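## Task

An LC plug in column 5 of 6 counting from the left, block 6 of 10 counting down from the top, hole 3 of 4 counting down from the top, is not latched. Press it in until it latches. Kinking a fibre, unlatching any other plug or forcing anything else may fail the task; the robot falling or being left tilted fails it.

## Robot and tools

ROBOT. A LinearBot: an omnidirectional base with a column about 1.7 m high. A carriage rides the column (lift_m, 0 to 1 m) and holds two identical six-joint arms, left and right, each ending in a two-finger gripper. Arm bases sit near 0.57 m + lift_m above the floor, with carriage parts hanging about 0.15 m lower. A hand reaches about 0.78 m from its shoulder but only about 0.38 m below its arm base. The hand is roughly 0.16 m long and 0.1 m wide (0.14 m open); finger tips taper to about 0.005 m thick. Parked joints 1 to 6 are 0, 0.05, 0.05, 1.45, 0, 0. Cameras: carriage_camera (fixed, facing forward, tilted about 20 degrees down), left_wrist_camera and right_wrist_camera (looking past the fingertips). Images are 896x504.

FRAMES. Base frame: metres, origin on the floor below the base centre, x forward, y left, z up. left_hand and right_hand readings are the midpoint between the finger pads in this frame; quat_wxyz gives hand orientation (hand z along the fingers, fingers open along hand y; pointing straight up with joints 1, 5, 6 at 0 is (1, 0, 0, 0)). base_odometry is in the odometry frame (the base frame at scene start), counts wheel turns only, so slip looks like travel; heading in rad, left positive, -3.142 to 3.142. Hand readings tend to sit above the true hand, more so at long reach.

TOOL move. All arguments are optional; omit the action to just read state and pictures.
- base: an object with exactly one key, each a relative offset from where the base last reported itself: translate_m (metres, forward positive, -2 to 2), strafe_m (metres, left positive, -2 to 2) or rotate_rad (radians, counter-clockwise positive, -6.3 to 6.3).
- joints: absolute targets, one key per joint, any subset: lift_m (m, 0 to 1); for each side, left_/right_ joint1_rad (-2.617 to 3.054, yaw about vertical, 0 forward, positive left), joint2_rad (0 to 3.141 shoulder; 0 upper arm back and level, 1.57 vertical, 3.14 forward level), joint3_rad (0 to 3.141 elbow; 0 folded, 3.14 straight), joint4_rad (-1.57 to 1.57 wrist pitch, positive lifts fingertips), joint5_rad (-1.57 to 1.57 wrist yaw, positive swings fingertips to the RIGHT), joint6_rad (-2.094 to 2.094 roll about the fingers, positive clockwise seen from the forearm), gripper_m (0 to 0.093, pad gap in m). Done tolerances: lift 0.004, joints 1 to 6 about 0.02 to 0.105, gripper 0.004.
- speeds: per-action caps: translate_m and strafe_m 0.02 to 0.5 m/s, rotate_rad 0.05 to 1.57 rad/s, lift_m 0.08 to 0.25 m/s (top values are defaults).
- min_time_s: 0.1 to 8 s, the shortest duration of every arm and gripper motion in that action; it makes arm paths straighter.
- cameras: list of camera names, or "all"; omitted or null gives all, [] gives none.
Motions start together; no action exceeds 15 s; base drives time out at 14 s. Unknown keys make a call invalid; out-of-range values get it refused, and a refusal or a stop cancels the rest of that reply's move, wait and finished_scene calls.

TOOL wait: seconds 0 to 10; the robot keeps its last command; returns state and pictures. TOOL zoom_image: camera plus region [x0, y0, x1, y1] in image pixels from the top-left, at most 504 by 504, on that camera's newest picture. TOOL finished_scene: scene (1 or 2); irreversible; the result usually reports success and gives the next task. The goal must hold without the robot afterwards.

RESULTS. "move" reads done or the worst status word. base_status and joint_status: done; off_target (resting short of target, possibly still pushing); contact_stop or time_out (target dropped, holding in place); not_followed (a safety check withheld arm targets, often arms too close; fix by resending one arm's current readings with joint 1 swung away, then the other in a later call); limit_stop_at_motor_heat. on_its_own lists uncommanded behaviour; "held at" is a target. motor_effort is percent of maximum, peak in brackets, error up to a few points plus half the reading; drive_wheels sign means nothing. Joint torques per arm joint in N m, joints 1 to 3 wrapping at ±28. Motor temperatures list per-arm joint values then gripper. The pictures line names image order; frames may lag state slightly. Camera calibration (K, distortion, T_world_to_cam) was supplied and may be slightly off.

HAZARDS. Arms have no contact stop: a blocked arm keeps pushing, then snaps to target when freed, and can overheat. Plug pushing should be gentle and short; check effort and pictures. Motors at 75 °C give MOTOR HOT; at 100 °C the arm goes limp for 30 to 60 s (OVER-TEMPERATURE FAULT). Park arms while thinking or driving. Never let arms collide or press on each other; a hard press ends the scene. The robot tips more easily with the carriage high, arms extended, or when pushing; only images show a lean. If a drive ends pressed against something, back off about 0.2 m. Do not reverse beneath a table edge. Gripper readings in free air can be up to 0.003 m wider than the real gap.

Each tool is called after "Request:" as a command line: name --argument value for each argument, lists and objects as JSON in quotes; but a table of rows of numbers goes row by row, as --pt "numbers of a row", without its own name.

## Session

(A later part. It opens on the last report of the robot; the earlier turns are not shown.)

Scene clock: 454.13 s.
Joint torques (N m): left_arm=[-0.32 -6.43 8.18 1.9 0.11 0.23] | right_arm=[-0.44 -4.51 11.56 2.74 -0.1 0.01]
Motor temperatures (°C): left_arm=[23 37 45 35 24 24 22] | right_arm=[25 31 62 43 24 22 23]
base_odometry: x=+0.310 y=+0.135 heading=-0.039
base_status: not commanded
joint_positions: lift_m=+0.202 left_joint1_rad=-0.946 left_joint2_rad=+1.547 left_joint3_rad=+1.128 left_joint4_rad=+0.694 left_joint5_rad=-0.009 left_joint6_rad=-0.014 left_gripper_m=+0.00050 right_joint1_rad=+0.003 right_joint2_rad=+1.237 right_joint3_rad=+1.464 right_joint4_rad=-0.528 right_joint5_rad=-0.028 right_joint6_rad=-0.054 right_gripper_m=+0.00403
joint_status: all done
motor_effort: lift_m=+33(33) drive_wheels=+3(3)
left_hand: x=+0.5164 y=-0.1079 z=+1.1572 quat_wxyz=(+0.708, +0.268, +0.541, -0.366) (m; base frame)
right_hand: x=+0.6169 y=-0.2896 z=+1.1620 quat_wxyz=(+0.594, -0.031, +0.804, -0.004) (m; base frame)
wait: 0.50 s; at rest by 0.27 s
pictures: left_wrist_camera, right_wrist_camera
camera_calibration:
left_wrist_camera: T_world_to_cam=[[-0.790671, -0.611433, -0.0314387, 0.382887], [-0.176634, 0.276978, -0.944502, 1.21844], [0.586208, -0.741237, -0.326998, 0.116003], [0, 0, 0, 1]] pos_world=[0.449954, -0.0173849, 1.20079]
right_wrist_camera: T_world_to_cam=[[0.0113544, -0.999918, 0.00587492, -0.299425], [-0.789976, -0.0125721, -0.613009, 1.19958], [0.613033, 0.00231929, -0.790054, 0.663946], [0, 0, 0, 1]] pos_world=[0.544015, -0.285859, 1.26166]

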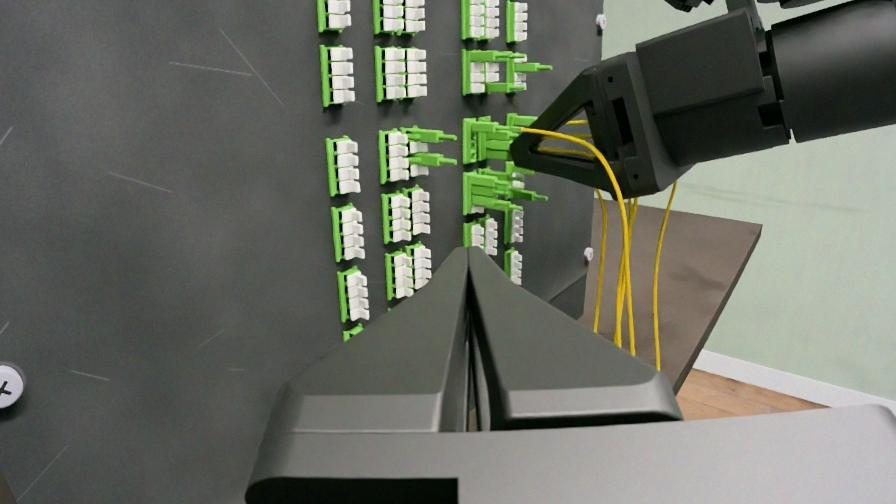

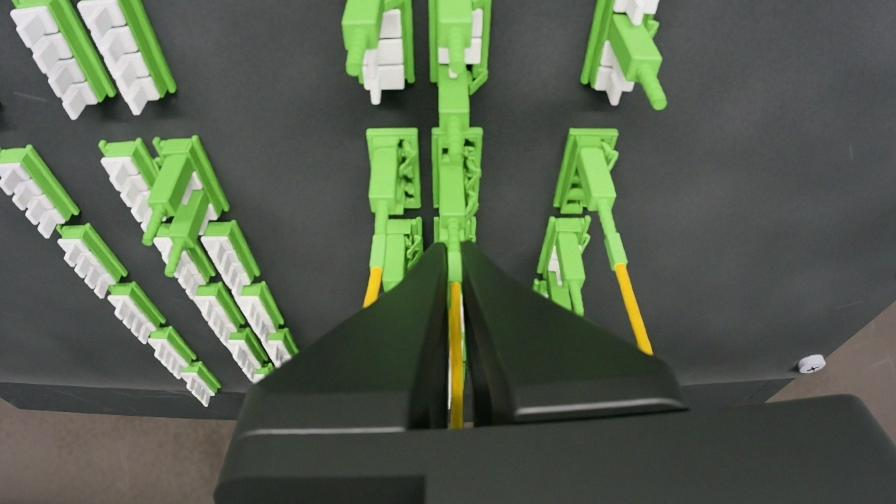

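Request:
move --base '{"translate_m": 0.003}' --speeds '{"translate_m": 0.02}' --cameras '[]'

Request:
wait --seconds 0.8 --cameras '["right_wrist_camera","left_wrist_camera"]'

Request:
zoom_image --camera "right_wrist_camera" --region '[415, 180, 495, 260]'

Request:
zoom_image --camera "left_wrist_camera" --region '[460, 110, 540, 170]'

Scene clock: 458.33 s.
Joint torques (N m): left_arm=[-0.36 -6.43 8.16 1.9 0.11 0.22] | right_arm=[-0.47 -4.01 11.55 2.88 -0.12 -0.01]
Motor temperatures (°C): left_arm=[23 37 45 36 24 24 22] | right_arm=[25 31 61 43 24 22 23]
move: done
base_odometry: x=+0.313 y=+0.135 heading=-0.039
base_status: done
joint_positions: lift_m=+0.202 left_joint1_rad=-0.946 left_joint2_rad=+1.547 left_joint3_rad=+1.128 left_joint4_rad=+0.693 left_joint5_rad=-0.009 left_joint6_rad=-0.014 left_gripper_m=+0.00050 right_joint1_rad=+0.003 right_joint2_rad=+1.230 right_joint3_rad=+1.464 right_joint4_rad=-0.539 right_joint5_rad=-0.028 right_joint6_rad=-0.054 right_gripper_m=+0.00403
joint_status: not commanded
motor_effort: lift_m=+33(33) drive_wheels=+2(9)
left_hand: x=+0.5164 y=-0.1079 z=+1.1571 quat_wxyz=(+0.708, +0.268, +0.541, -0.366) (m; base frame)
right_hand: x=+0.6141 y=-0.2896 z=+1.1617 quat_wxyz=(+0.591, -0.031, +0.806, -0.004) (m; base frame)
pictures: none
No camera images: "cameras" was empty.

Scene clock: 459.13 s.
Joint torques (N m): left_arm=[-0.32 -6.42 8.2 1.91 0.11 0.22] | right_arm=[-0.44 -3.95 11.56 2.88 -0.11 0.01]
Motor temperatures (°C): left_arm=[23 37 45 36 24 24 22] | right_arm=[25 31 61 43 24 22 23]
base_odometry: x=+0.313 y=+0.135 heading=-0.039
base_status: done
joint_positions: lift_m=+0.202 left_joint1_rad=-0.946 left_joint2_rad=+1.547 left_joint3_rad=+1.128 left_joint4_rad=+0.693 left_joint5_rad=-0.009 left_joint6_rad=-0.014 left_gripper_m=+0.00050 right_joint1_rad=+0.003 right_joint2_rad=+1.230 right_joint3_rad=+1.464 right_joint4_rad=-0.539 right_joint5_rad=-0.028 right_joint6_rad=-0.054 right_gripper_m=+0.00403
joint_status: not commanded
motor_effort: lift_m=+33(33) drive_wheels=+3(9)
left_hand: x=+0.5164 y=-0.1079 z=+1.1571 quat_wxyz=(+0.708, +0.268, +0.541, -0.366) (m; base frame)
right_hand: x=+0.6141 y=-0.2896 z=+1.1617 quat_wxyz=(+0.591, -0.031, +0.806, -0.004) (m; base frame)
wait: 0.80 s; at rest by 0.27 s
pictures: left_wrist_camera, right_wrist_camera
camera_calibration:
left_wrist_camera: T_world_to_cam=[[-0.790647, -0.611462, -0.0314812, 0.382927], [-0.17685, 0.277296, -0.944368, 1.21838], [0.586175, -0.741095, -0.32738, 0.11648], [0, 0, 0, 1]] pos_world=[0.449953, -0.0173836, 1.20079]
right_wrist_camera: T_world_to_cam=[[0.0113855, -0.999918, 0.00581413, -0.29934], [-0.793238, -0.012572, -0.608781, 1.19427], [0.608805, 0.00231928, -0.793317, 0.671719], [0, 0, 0, 1]] pos_world=[0.541805, -0.285859, 1.26168]

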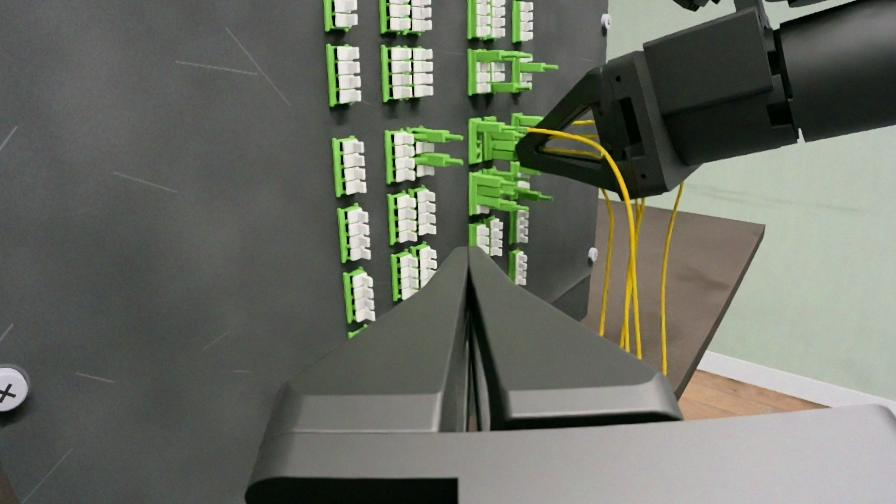

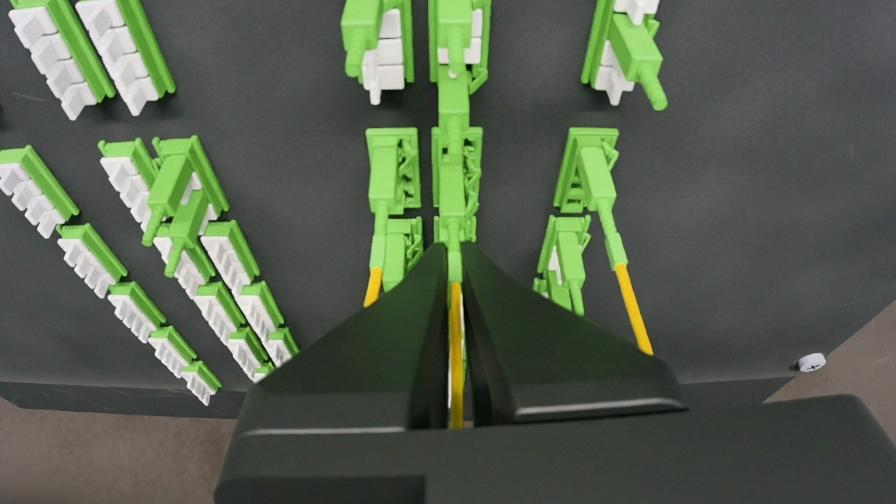

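Scaled by 6.300 from the camera's 896x504 image, which has a finer 1280x720 frame.

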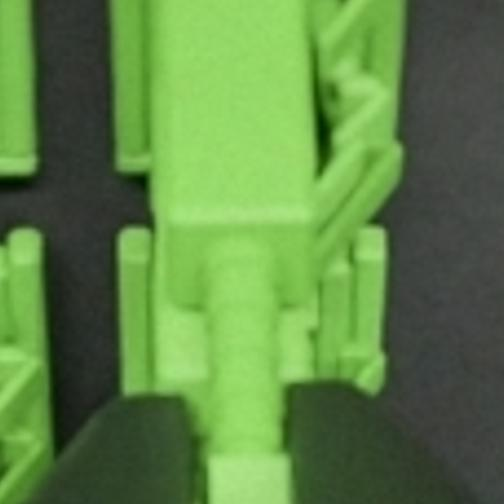

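Scaled by 6.300 from the camera's 896x504 image, which has a finer 1280x720 frame.

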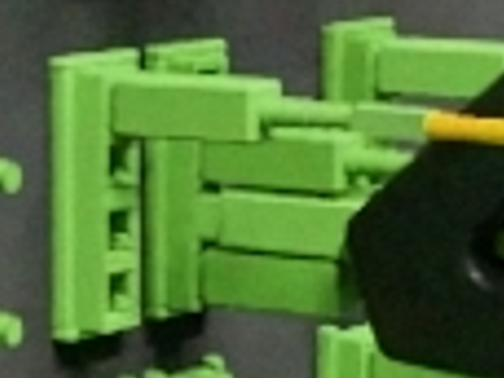

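Request:
move --base '{"translate_m": 0.004}' --speeds '{"translate_m": 0.02}' --cameras '[]'

Request:
wait --seconds 0.8 --cameras '["right_wrist_camera","left_wrist_camera"]'

Request:
zoom_image --camera "right_wrist_camera" --region '[415, 180, 495, 260]'

Request:
zoom_image --camera "left_wrist_camera" --region '[460, 110, 540, 170]'

Scene clock: 465.00 s.
Joint torques (N m): left_arm=[-0.31 -6.38 8.2 1.9 0.11 0.22] | right_arm=[-0.43 -3.28 11.58 3.07 -0.1 0.01]
Motor temperatures (°C): left_arm=[23 37 45 36 24 24 22] | right_arm=[25 30 61 44 24 22 23]
move: done
base_odometry: x=+0.317 y=+0.135 heading=-0.039
base_status: done
joint_positions: lift_m=+0.202 left_joint1_rad=-0.946 left_joint2_rad=+1.547 left_joint3_rad=+1.128 left_joint4_rad=+0.693 left_joint5_rad=-0.009 left_joint6_rad=-0.014 left_gripper_m=+0.00050 right_joint1_rad=+0.003 right_joint2_rad=+1.222 right_joint3_rad=+1.464 right_joint4_rad=-0.553 right_joint5_rad=-0.028 right_joint6_rad=-0.054 right_gripper_m=+0.00403
joint_status: not commanded
motor_effort: lift_m=+33(33) drive_wheels=+3(9)
left_hand: x=+0.5164 y=-0.1079 z=+1.1570 quat_wxyz=(+0.708, +0.268, +0.541, -0.365) (m; base frame)
right_hand: x=+0.6107 y=-0.2898 z=+1.1615 quat_wxyz=(+0.589, -0.031, +0.807, -0.004) (m; base frame)
pictures: none
No camera images: "cameras" was empty.

Scene clock: 465.80 s.
Joint torques (N m): left_arm=[-0.32 -6.41 8.18 1.91 0.11 0.23] | right_arm=[-0.43 -3.22 11.54 3.05 -0.11 0.01]
Motor temperatures (°C): left_arm=[23 37 45 36 24 24 22] | right_arm=[25 30 61 44 24 22 23]
base_odometry: x=+0.317 y=+0.135 heading=-0.039
base_status: done
joint_positions: lift_m=+0.202 left_joint1_rad=-0.946 left_joint2_rad=+1.547 left_joint3_rad=+1.128 left_joint4_rad=+0.693 left_joint5_rad=-0.009 left_joint6_rad=-0.014 left_gripper_m=+0.00050 right_joint1_rad=+0.003 right_joint2_rad=+1.222 right_joint3_rad=+1.464 right_joint4_rad=-0.553 right_joint5_rad=-0.028 right_joint6_rad=-0.054 right_gripper_m=+0.00403
joint_status: not commanded
motor_effort: lift_m=+33(33) drive_wheels=+3(9)
left_hand: x=+0.5164 y=-0.1079 z=+1.1570 quat_wxyz=(+0.708, +0.268, +0.541, -0.365) (m; base frame)
right_hand: x=+0.6107 y=-0.2898 z=+1.1615 quat_wxyz=(+0.589, -0.031, +0.807, -0.004) (m; base frame)
wait: 0.80 s; at rest by 0.27 s
pictures: left_wrist_camera, right_wrist_camera
camera_calibration:
left_wrist_camera: T_world_to_cam=[[-0.790658, -0.61145, -0.0314416, 0.382961], [-0.177068, 0.277519, -0.944262, 1.21828], [0.586094, -0.741021, -0.327691, 0.1168], [0, 0, 0, 1]] pos_world=[0.450053, -0.0173827, 1.20069]
right_wrist_camera: T_world_to_cam=[[0.0109958, -0.999923, 0.00580658, -0.29919], [-0.796532, -0.0122694, -0.604472, 1.18858], [0.604496, 0.00202156, -0.796605, 0.680126], [0, 0, 0, 1]] pos_world=[0.538896, -0.285958, 1.26199]

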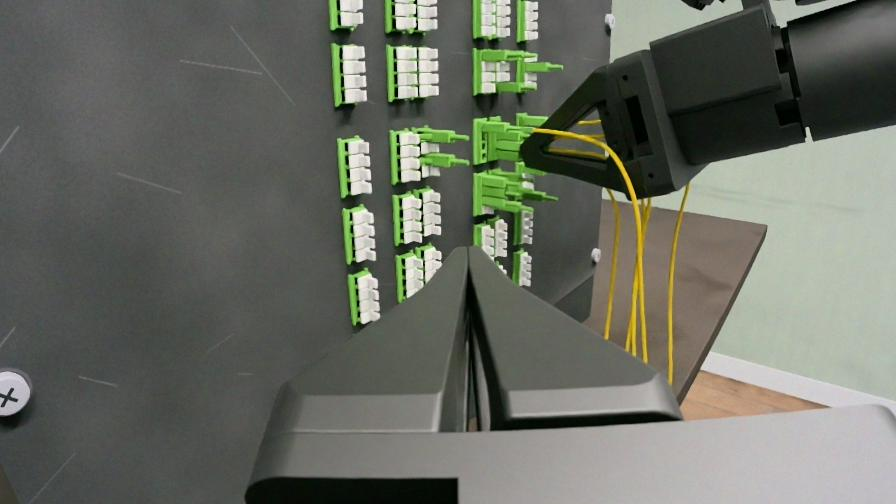

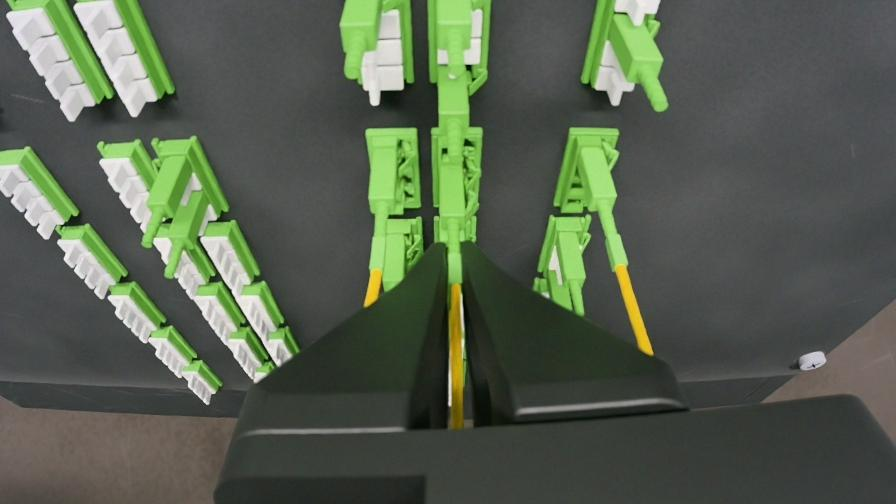

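Scaled by 6.300 from the camera's 896x504 image, which has a finer 1280x720 frame.

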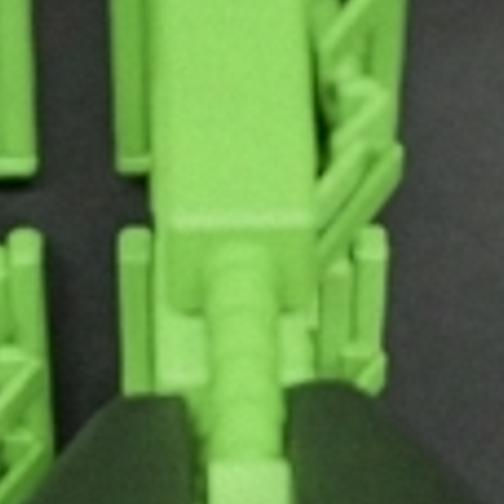

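Scaled by 6.300 from the camera's 896x504 image, which has a finer 1280x720 frame.

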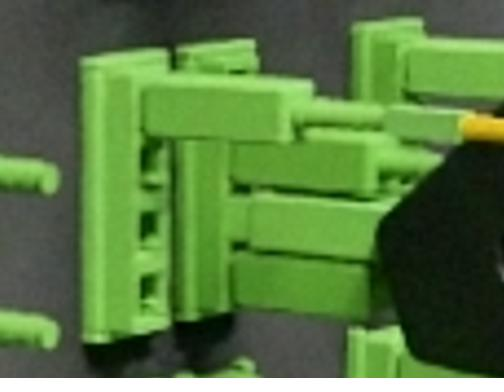

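Request:
move --base '{"translate_m": 0.004}' --speeds '{"translate_m": 0.02}' --cameras '[]'

Request:
wait --seconds 0.8 --cameras '["right_wrist_camera","left_wrist_camera"]'

Request:
zoom_image --camera "right_wrist_camera" --region '[415, 180, 495, 260]'

Request:
zoom_image --camera "left_wrist_camera" --region '[470, 110, 550, 170]'

Scene clock: 469.80 s.
Joint torques (N m): left_arm=[-0.29 -6.43 8.25 1.88 0.11 0.22] | right_arm=[-0.43 -2.76 11.47 3.14 -0.11 0]
Motor temperatures (°C): left_arm=[23 37 45 36 24 24 22] | right_arm=[25 30 60 45 24 22 23]
move: done
base_odometry: x=+0.321 y=+0.135 heading=-0.039
base_status: done
joint_positions: lift_m=+0.202 left_joint1_rad=-0.946 left_joint2_rad=+1.547 left_joint3_rad=+1.128 left_joint4_rad=+0.693 left_joint5_rad=-0.009 left_joint6_rad=-0.014 left_gripper_m=+0.00050 right_joint1_rad=+0.003 right_joint2_rad=+1.217 right_joint3_rad=+1.464 right_joint4_rad=-0.561 right_joint5_rad=-0.028 right_joint6_rad=-0.054 right_gripper_m=+0.00403
joint_status: not commanded
motor_effort: lift_m=+33(33) drive_wheels=+3(12)
left_hand: x=+0.5164 y=-0.1080 z=+1.1569 quat_wxyz=(+0.708, +0.268, +0.541, -0.365) (m; base frame)
right_hand: x=+0.6086 y=-0.2898 z=+1.1615 quat_wxyz=(+0.588, -0.031, +0.808, -0.004) (m; base frame)
pictures: none
No camera images: "cameras" was empty.

Scene clock: 470.60 s.
Joint torques (N m): left_arm=[-0.31 -6.43 8.16 1.92 0.11 0.22] | right_arm=[-0.4 -2.78 11.51 3.15 -0.11 0]
Motor temperatures (°C): left_arm=[23 37 45 36 24 24 22] | right_arm=[25 30 60 45 24 22 23]
base_odometry: x=+0.321 y=+0.135 heading=-0.039
base_status: done
joint_positions: lift_m=+0.202 left_joint1_rad=-0.946 left_joint2_rad=+1.547 left_joint3_rad=+1.128 left_joint4_rad=+0.693 left_joint5_rad=-0.009 left_joint6_rad=-0.014 left_gripper_m=+0.00050 right_joint1_rad=+0.003 right_joint2_rad=+1.217 right_joint3_rad=+1.464 right_joint4_rad=-0.561 right_joint5_rad=-0.028 right_joint6_rad=-0.054 right_gripper_m=+0.00403
joint_status: not commanded
motor_effort: lift_m=+33(33) drive_wheels=+3(12)
left_hand: x=+0.5164 y=-0.1080 z=+1.1569 quat_wxyz=(+0.708, +0.268, +0.541, -0.365) (m; base frame)
right_hand: x=+0.6086 y=-0.2898 z=+1.1615 quat_wxyz=(+0.588, -0.031, +0.808, -0.004) (m; base frame)
wait: 0.80 s; at rest by 0.27 s
pictures: left_wrist_camera, right_wrist_camera
camera_calibration:
left_wrist_camera: T_world_to_cam=[[-0.790681, -0.61142, -0.0314592, 0.382931], [-0.177293, 0.277851, -0.944122, 1.21824], [0.585996, -0.740922, -0.328091, 0.117254], [0, 0, 0, 1]] pos_world=[0.450052, -0.0174814, 1.20069]
right_wrist_camera: T_world_to_cam=[[0.0110136, -0.999923, 0.00577383, -0.29914], [-0.798342, -0.0122699, -0.60208, 1.18524], [0.602104, 0.00202159, -0.798415, 0.684811], [0, 0, 0, 1]] pos_world=[0.537191, -0.285958, 1.2621]

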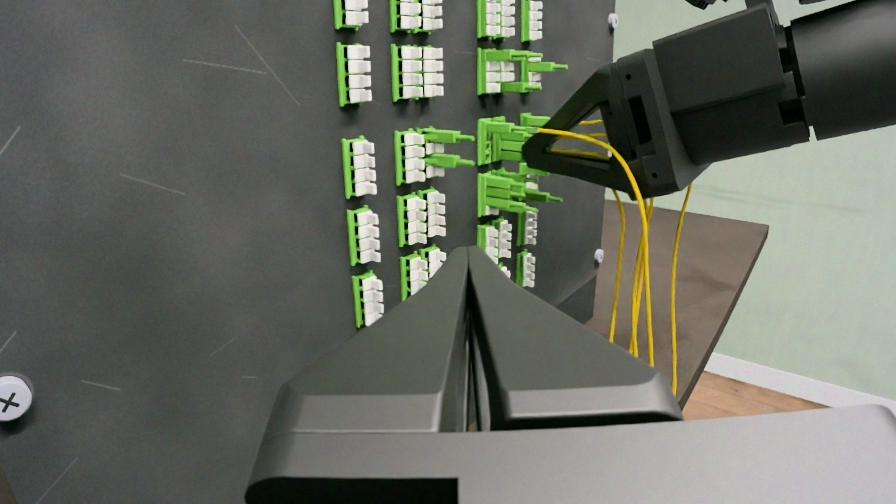

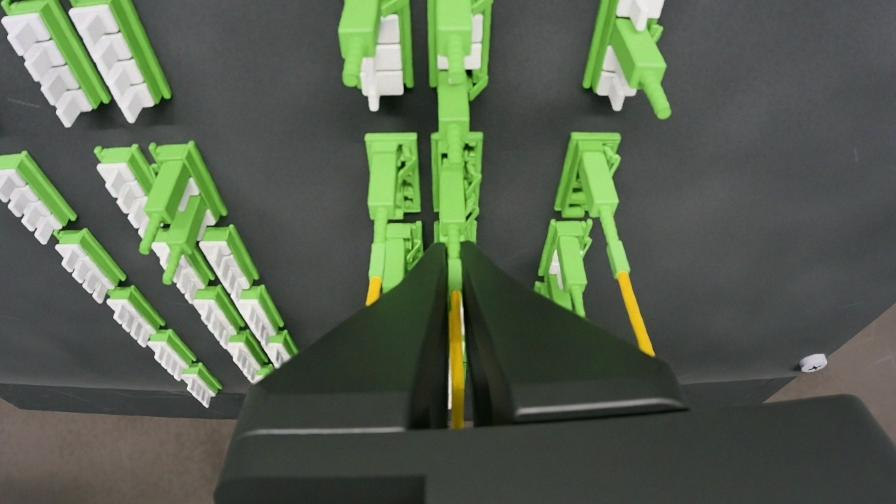

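Scaled by 6.300 from the camera's 896x504 image, which has a finer 1280x720 frame.

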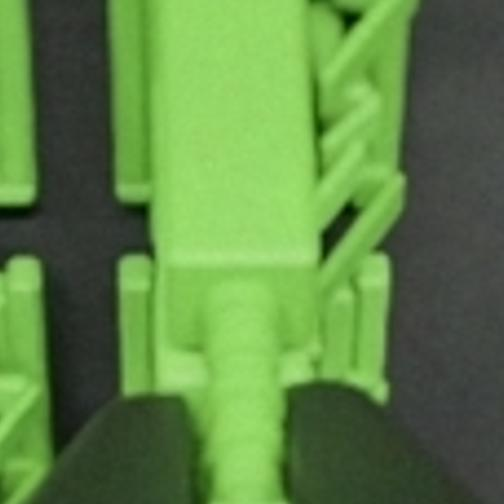

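Scaled by 6.300 from the camera's 896x504 image, which has a finer 1280x720 frame.

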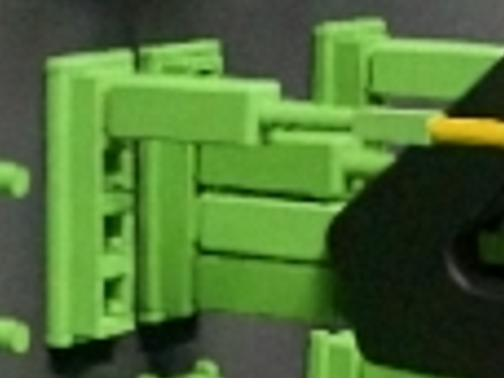

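Request:
zoom_image --camera "left_wrist_camera" --region '[480, 115, 530, 165]'

Request:
zoom_image --camera "right_wrist_camera" --region '[435, 180, 485, 260]'

Scaled by 10.080 from the camera's 896x504 image, which has a finer 1280x720 frame.

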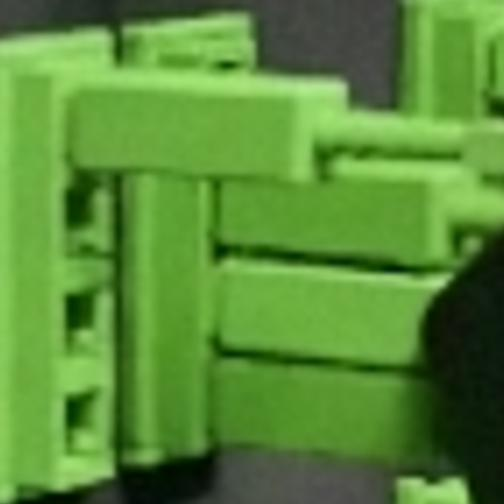

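Scaled by 6.300 from the camera's 896x504 image, which has a finer 1280x720 frame.

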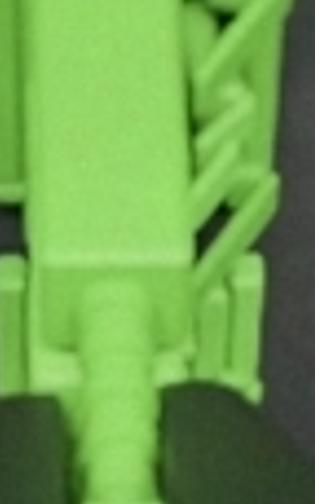

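Request:
move --base '{"translate_m": 0.003}' --speeds '{"translate_m": 0.02}' --cameras '[]'

Request:
wait --seconds 0.8 --cameras '["right_wrist_camera","left_wrist_camera"]'

Request:
zoom_image --camera "right_wrist_camera" --region '[435, 180, 485, 260]'

Request:
zoom_image --camera "left_wrist_camera" --region '[485, 115, 535, 165]'

Scene clock: 477.07 s.
Joint torques (N m): left_arm=[-0.31 -6.48 8.2 1.91 0.11 0.22] | right_arm=[-0.36 -2.26 11.48 3.26 -0.1 0.01]
Motor temperatures (°C): left_arm=[23 37 45 36 24 24 22] | right_arm=[25 30 60 46 24 22 23]
move: done
base_odometry: x=+0.324 y=+0.135 heading=-0.039
base_status: done
joint_positions: lift_m=+0.202 left_joint1_rad=-0.946 left_joint2_rad=+1.547 left_joint3_rad=+1.128 left_joint4_rad=+0.693 left_joint5_rad=-0.009 left_joint6_rad=-0.014 left_gripper_m=+0.00050 right_joint1_rad=+0.002 right_joint2_rad=+1.211 right_joint3_rad=+1.464 right_joint4_rad=-0.570 right_joint5_rad=-0.028 right_joint6_rad=-0.054 right_gripper_m=+0.00403
joint_status: not commanded
motor_effort: lift_m=+33(33) drive_wheels=+3(11)
left_hand: x=+0.5164 y=-0.1080 z=+1.1569 quat_wxyz=(+0.708, +0.268, +0.541, -0.365) (m; base frame)
right_hand: x=+0.6063 y=-0.2901 z=+1.1616 quat_wxyz=(+0.587, -0.031, +0.809, -0.004) (m; base frame)
pictures: none
No camera images: "cameras" was empty.

Scene clock: 477.87 s.
Joint torques (N m): left_arm=[-0.32 -6.42 8.17 1.92 0.11 0.23] | right_arm=[-0.35 -2.3 11.49 3.25 -0.1 0.01]
Motor temperatures (°C): left_arm=[23 37 45 36 24 24 22] | right_arm=[25 30 60 46 24 22 23]
base_odometry: x=+0.324 y=+0.135 heading=-0.039
base_status: done
joint_positions: lift_m=+0.202 left_joint1_rad=-0.946 left_joint2_rad=+1.547 left_joint3_rad=+1.128 left_joint4_rad=+0.693 left_joint5_rad=-0.009 left_joint6_rad=-0.014 left_gripper_m=+0.00050 right_joint1_rad=+0.002 right_joint2_rad=+1.211 right_joint3_rad=+1.464 right_joint4_rad=-0.570 right_joint5_rad=-0.028 right_joint6_rad=-0.054 right_gripper_m=+0.00403
joint_status: not commanded
motor_effort: lift_m=+33(33) drive_wheels=+3(11)
left_hand: x=+0.5164 y=-0.1080 z=+1.1569 quat_wxyz=(+0.708, +0.268, +0.541, -0.365) (m; base frame)
right_hand: x=+0.6063 y=-0.2901 z=+1.1616 quat_wxyz=(+0.587, -0.031, +0.809, -0.004) (m; base frame)
wait: 0.80 s; at rest by 0.27 s
pictures: left_wrist_camera, right_wrist_camera
camera_calibration:
left_wrist_camera: T_world_to_cam=[[-0.790681, -0.61142, -0.0314592, 0.382931], [-0.177293, 0.277851, -0.944122, 1.21824], [0.585996, -0.740922, -0.328091, 0.117254], [0, 0, 0, 1]] pos_world=[0.450052, -0.0174814, 1.20069]
right_wrist_camera: T_world_to_cam=[[0.0102484, -0.999931, 0.00577878, -0.299016], [-0.799938, -0.011666, -0.599969, 1.18216], [0.599995, 0.00152605, -0.800002, 0.689393], [0, 0, 0, 1]] pos_world=[0.535088, -0.286257, 1.2625]

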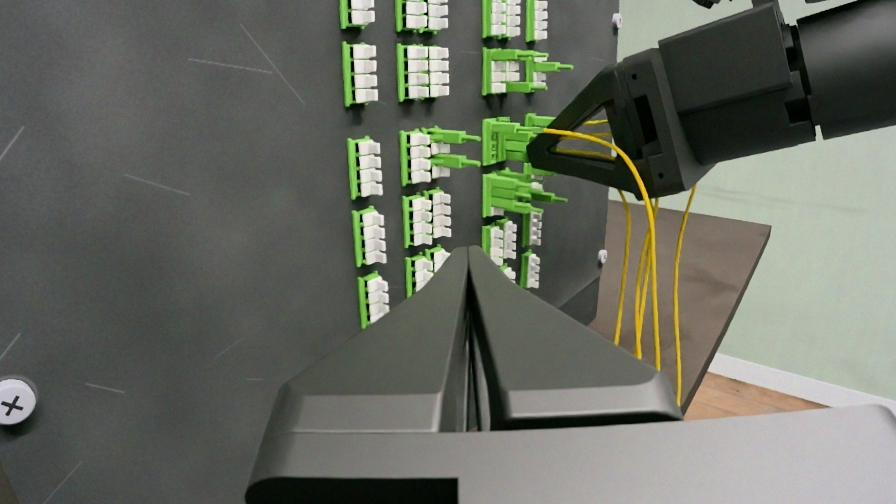

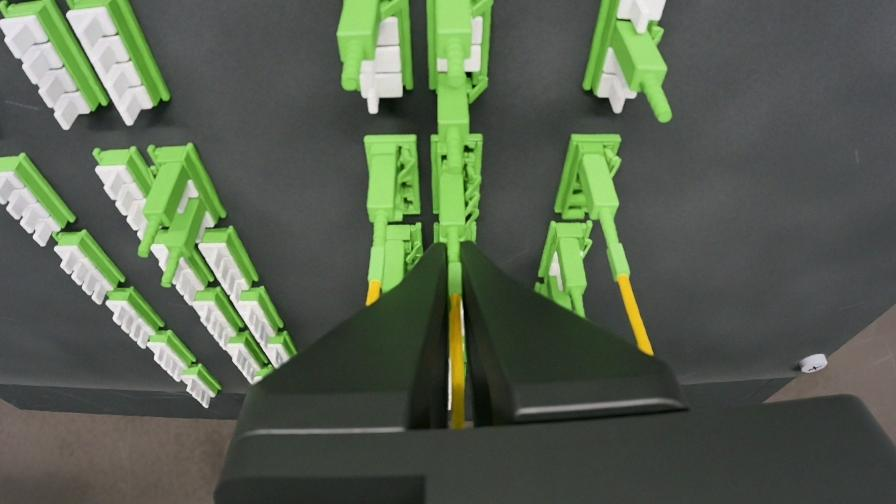

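Scaled by 6.300 from the camera's 896x504 image, which has a finer 1280x720 frame.

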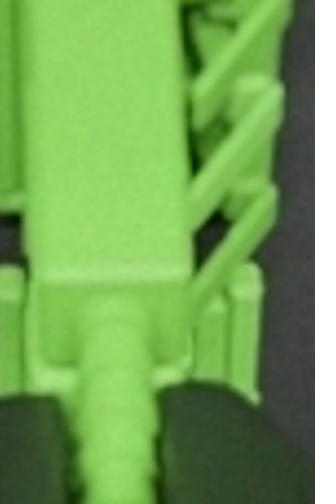

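Scaled by 10.080 from the camera's 896x504 image, which has a finer 1280x720 frame.

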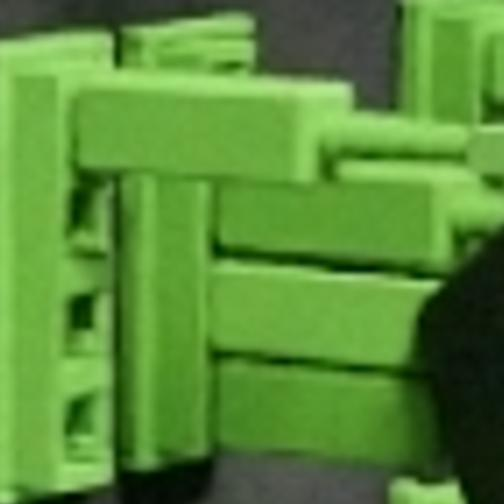

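Request:
move --base '{"translate_m": -0.014}' --speeds '{"translate_m": 0.03}' --cameras '[]'

Request:
wait --seconds 0.6 --cameras '["right_wrist_camera","left_wrist_camera"]'

Request:
zoom_image --camera "right_wrist_camera" --region '[435, 180, 485, 260]'

Request:
zoom_image --camera "left_wrist_camera" --region '[460, 115, 510, 165]'

Scene clock: 482.00 s.
Joint torques (N m): left_arm=[-0.28 -6.43 8.17 1.92 0.11 0.22] | right_arm=[-0.28 -3.75 11.54 2.78 -0.1 0.01]
Motor temperatures (°C): left_arm=[23 37 45 36 24 24 22] | right_arm=[25 30 60 46 24 22 23]
move: done
base_odometry: x=+0.310 y=+0.135 heading=-0.039
base_status: done
joint_positions: lift_m=+0.202 left_joint1_rad=-0.947 left_joint2_rad=+1.547 left_joint3_rad=+1.128 left_joint4_rad=+0.693 left_joint5_rad=-0.009 left_joint6_rad=-0.014 left_gripper_m=+0.00050 right_joint1_rad=+0.002 right_joint2_rad=+1.229 right_joint3_rad=+1.464 right_joint4_rad=-0.533 right_joint5_rad=-0.028 right_joint6_rad=-0.054 right_gripper_m=+0.00402
joint_status: not commanded
motor_effort: lift_m=+33(33) drive_wheels=+2(7)
left_hand: x=+0.5162 y=-0.1082 z=+1.1569 quat_wxyz=(+0.708, +0.269, +0.541, -0.366) (m; base frame)
right_hand: x=+0.6143 y=-0.2901 z=+1.1635 quat_wxyz=(+0.594, -0.031, +0.804, -0.004) (m; base frame)
pictures: none
No camera images: "cameras" was empty.

Scene clock: 482.60 s.
Joint torques (N m): left_arm=[-0.27 -6.41 8.18 1.92 0.11 0.22] | right_arm=[-0.36 -3.84 11.55 2.81 -0.11 0]
Motor temperatures (°C): left_arm=[23 37 45 36 24 24 22] | right_arm=[25 30 60 46 24 22 23]
base_odometry: x=+0.310 y=+0.135 heading=-0.039
base_status: done
joint_positions: lift_m=+0.202 left_joint1_rad=-0.947 left_joint2_rad=+1.547 left_joint3_rad=+1.128 left_joint4_rad=+0.693 left_joint5_rad=-0.009 left_joint6_rad=-0.014 left_gripper_m=+0.00050 right_joint1_rad=+0.002 right_joint2_rad=+1.229 right_joint3_rad=+1.464 right_joint4_rad=-0.533 right_joint5_rad=-0.028 right_joint6_rad=-0.054 right_gripper_m=+0.00402
joint_status: not commanded
motor_effort: lift_m=+33(33) drive_wheels=+2(7)
left_hand: x=+0.5162 y=-0.1082 z=+1.1569 quat_wxyz=(+0.708, +0.269, +0.541, -0.366) (m; base frame)
right_hand: x=+0.6143 y=-0.2901 z=+1.1635 quat_wxyz=(+0.594, -0.031, +0.804, -0.004) (m; base frame)
wait: 0.60 s; at rest by 0.27 s
pictures: left_wrist_camera, right_wrist_camera
camera_calibration:
left_wrist_camera: T_world_to_cam=[[-0.791367, -0.61052, -0.0316922, 0.383314], [-0.176809, 0.278191, -0.944112, 1.21801], [0.585216, -0.741536, -0.328097, 0.117645], [0, 0, 0, 1]] pos_world=[0.44985, -0.0175814, 1.20069]
right_wrist_camera: T_world_to_cam=[[0.0102032, -0.999931, 0.0058875, -0.299195], [-0.788811, -0.0116672, -0.614525, 1.19976], [0.614551, 0.00162602, -0.788875, 0.664254], [0, 0, 0, 1]] pos_world=[0.541221, -0.286257, 1.26306]

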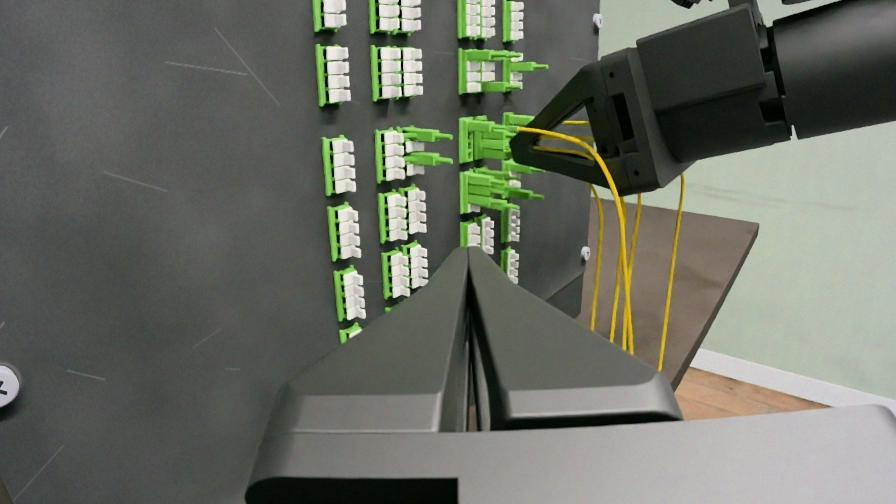

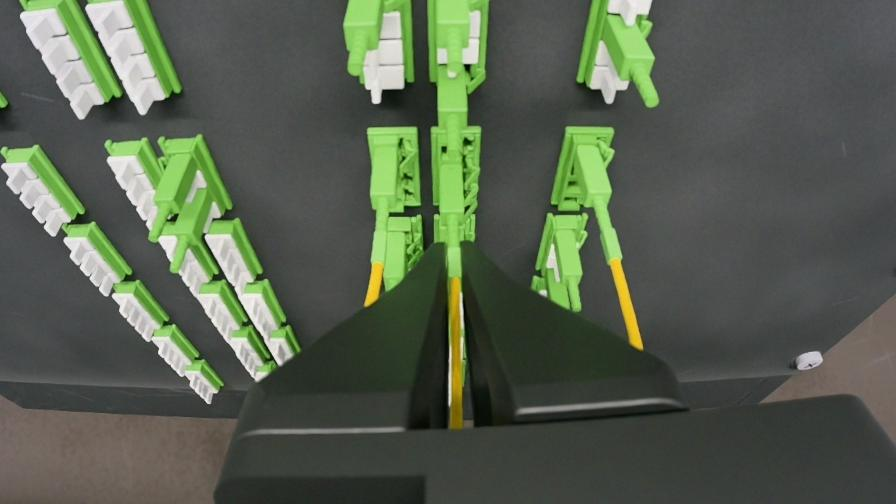

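Scaled by 6.300 from the camera's 896x504 image, which has a finer 1280x720 frame.

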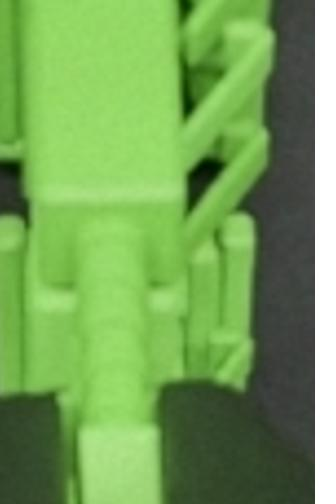

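Scaled by 10.080 from the camera's 896x504 image, which has a finer 1280x720 frame.

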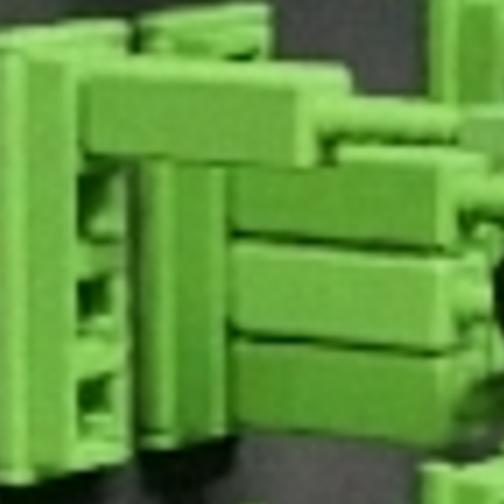

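Request:
move --base '{"translate_m": -0.005}' --speeds '{"translate_m": 0.03}' --cameras '[]'

Request:
move --joints '{"right_gripper_m": 0.012}' --min_time_s 1.5 --cameras '["right_wrist_camera"]'

Request:
zoom_image --camera "right_wrist_camera" --region '[415, 160, 495, 240]'

Scene clock: 488.23 s.
Joint torques (N m): left_arm=[-0.18 -6.46 8.18 1.91 0.09 0.22] | right_arm=[-0.34 -4.1 11.64 2.77 -0.1 0.01]
Motor temperatures (°C): left_arm=[23 37 45 36 24 24 22] | right_arm=[25 30 59 46 24 22 23]
move: done
base_odometry: x=+0.305 y=+0.135 heading=-0.039
base_status: done
joint_positions: lift_m=+0.202 left_joint1_rad=-0.948 left_joint2_rad=+1.547 left_joint3_rad=+1.128 left_joint4_rad=+0.693 left_joint5_rad=-0.008 left_joint6_rad=-0.014 left_gripper_m=+0.00050 right_joint1_rad=+0.002 right_joint2_rad=+1.231 right_joint3_rad=+1.464 right_joint4_rad=-0.530 right_joint5_rad=-0.028 right_joint6_rad=-0.054 right_gripper_m=+0.00402
joint_status: not commanded
motor_effort: lift_m=+32(33) drive_wheels=+2(8)
left_hand: x=+0.5153 y=-0.1088 z=+1.1569 quat_wxyz=(+0.707, +0.269, +0.541, -0.367) (m; base frame)
right_hand: x=+0.6152 y=-0.2901 z=+1.1635 quat_wxyz=(+0.595, -0.031, +0.803, -0.004) (m; base frame)
pictures: none
No camera images: "cameras" was empty.

Scene clock: 490.03 s.
Joint torques (N m): left_arm=[-0.1 -6.43 8.18 1.91 0.09 0.22] | right_arm=[-0.38 -4.04 11.55 2.77 -0.1 0]
Motor temperatures (°C): left_arm=[23 37 45 36 24 24 22] | right_arm=[25 30 59 46 24 22 23]
move: done
base_odometry: x=+0.305 y=+0.135 heading=-0.039
base_status: not commanded
joint_positions: lift_m=+0.202 left_joint1_rad=-0.948 left_joint2_rad=+1.547 left_joint3_rad=+1.128 left_joint4_rad=+0.693 left_joint5_rad=-0.008 left_joint6_rad=-0.014 left_gripper_m=+0.00050 right_joint1_rad=+0.002 right_joint2_rad=+1.231 right_joint3_rad=+1.464 right_joint4_rad=-0.530 right_joint5_rad=-0.028 right_joint6_rad=-0.054 right_gripper_m=+0.01188
joint_status: all done
motor_effort: lift_m=+33(33) drive_wheels=+2(2)
left_hand: x=+0.5153 y=-0.1088 z=+1.1569 quat_wxyz=(+0.707, +0.269, +0.541, -0.367) (m; base frame)
right_hand: x=+0.6152 y=-0.2901 z=+1.1635 quat_wxyz=(+0.595, -0.031, +0.803, -0.004) (m; base frame)
pictures: right_wrist_camera
camera_calibration:
right_wrist_camera: T_world_to_cam=[[0.0101964, -0.999931, 0.00589905, -0.299214], [-0.78811, -0.0116671, -0.615424, 1.20109], [0.61545, 0.00162601, -0.788174, 0.662307], [0, 0, 0, 1]] pos_world=[0.542023, -0.286257, 1.26296]

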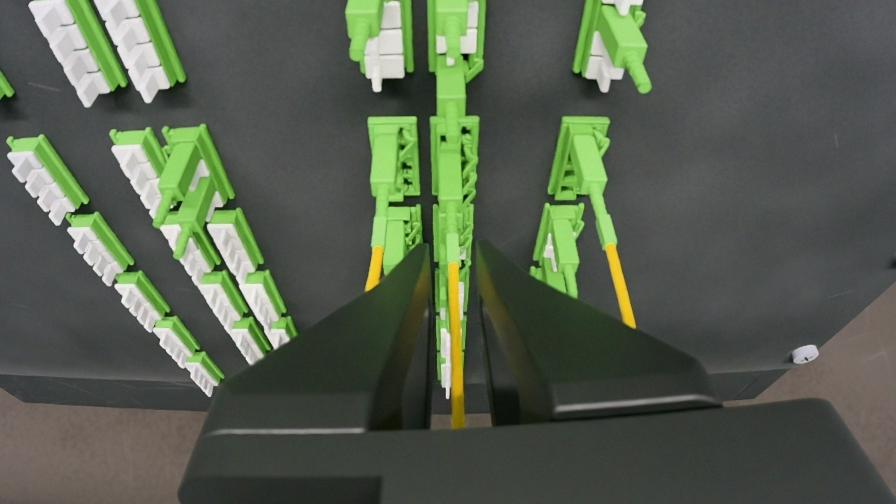

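Scaled by 6.300 from the camera's 896x504 image, which has a finer 1280x720 frame.

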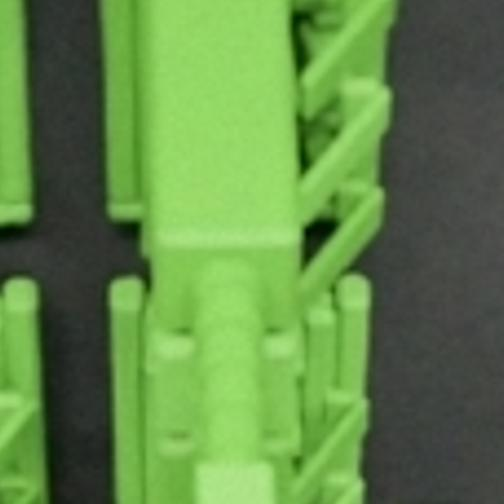

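Request:
move --base '{"translate_m": -0.022}' --speeds '{"translate_m": 0.04}' --cameras '["right_wrist_camera","left_wrist_camera"]'

Request:
zoom_image --camera "right_wrist_camera" --region '[410, 100, 500, 190]'

Request:
zoom_image --camera "left_wrist_camera" --region '[420, 105, 500, 165]'

Scene clock: 495.17 s.
Joint torques (N m): left_arm=[-0.12 -6.41 8.17 1.91 0.09 0.22] | right_arm=[-0.38 -4.12 11.56 2.76 -0.11 0.01]
Motor temperatures (°C): left_arm=[23 37 45 36 24 24 22] | right_arm=[25 30 59 46 24 22 23]
move: done
base_odometry: x=+0.283 y=+0.136 heading=-0.039
base_status: done
joint_positions: lift_m=+0.202 left_joint1_rad=-0.949 left_joint2_rad=+1.547 left_joint3_rad=+1.128 left_joint4_rad=+0.693 left_joint5_rad=-0.007 left_joint6_rad=-0.014 left_gripper_m=+0.00050 right_joint1_rad=+0.002 right_joint2_rad=+1.232 right_joint3_rad=+1.464 right_joint4_rad=-0.529 right_joint5_rad=-0.028 right_joint6_rad=-0.054 right_gripper_m=+0.01188
joint_status: not commanded
motor_effort: lift_m=+33(33) drive_wheels=+4(9)
left_hand: x=+0.5150 y=-0.1090 z=+1.1569 quat_wxyz=(+0.707, +0.270, +0.541, -0.367) (m; base frame)
right_hand: x=+0.6154 y=-0.2901 z=+1.1634 quat_wxyz=(+0.595, -0.031, +0.803, -0.004) (m; base frame)
pictures: left_wrist_camera, right_wrist_camera
camera_calibration:
left_wrist_camera: T_world_to_cam=[[-0.793637, -0.607543, -0.0321107, 0.383885], [-0.175453, 0.279095, -0.944099, 1.21743], [0.582543, -0.743638, -0.328095, 0.118832], [0, 0, 0, 1]] pos_world=[0.449042, -0.0181821, 1.20069]
right_wrist_camera: T_world_to_cam=[[0.0101964, -0.999931, 0.00589905, -0.299216], [-0.78811, -0.0116671, -0.615424, 1.20126], [0.61545, 0.00162601, -0.788174, 0.662043], [0, 0, 0, 1]] pos_world=[0.542323, -0.286257, 1.26286]

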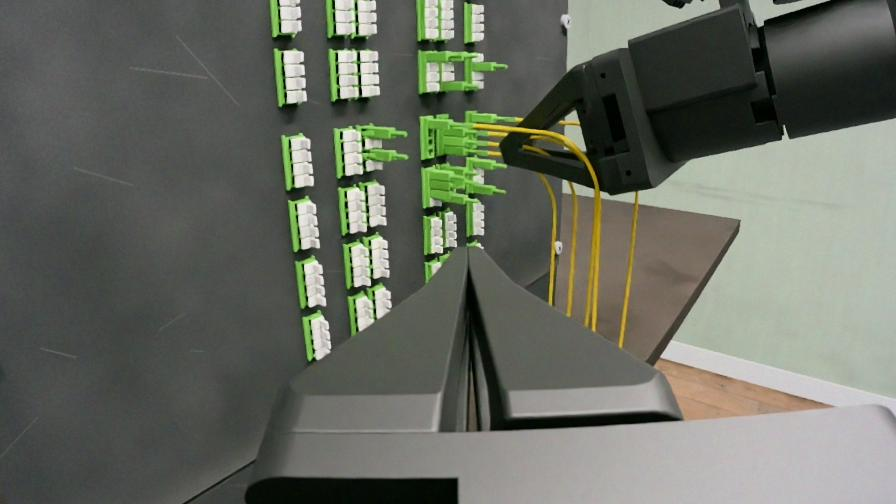

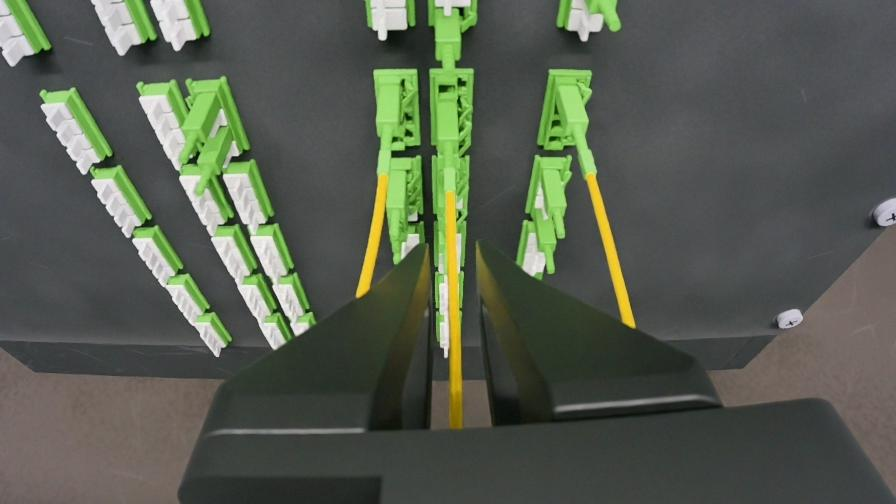

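Scaled by 5.600 from the camera's 896x504 image, which has a finer 1280x720 frame.

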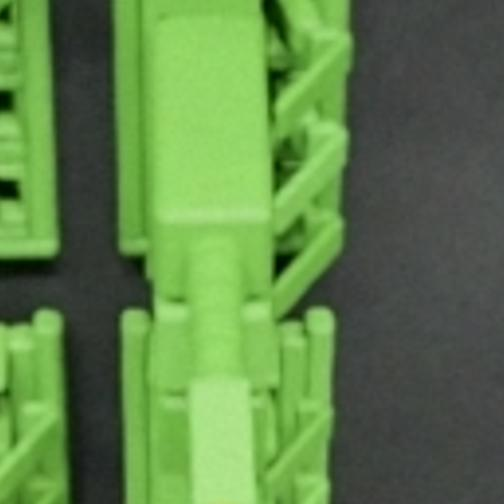

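Scaled by 6.300 from the camera's 896x504 image, which has a finer 1280x720 frame.

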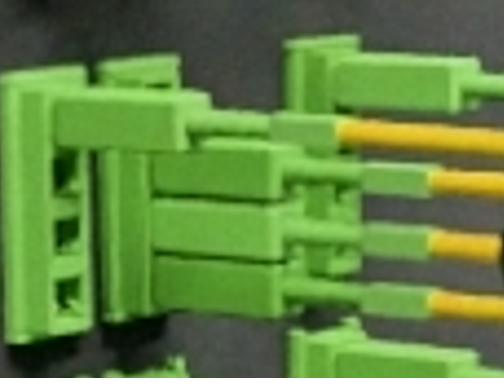

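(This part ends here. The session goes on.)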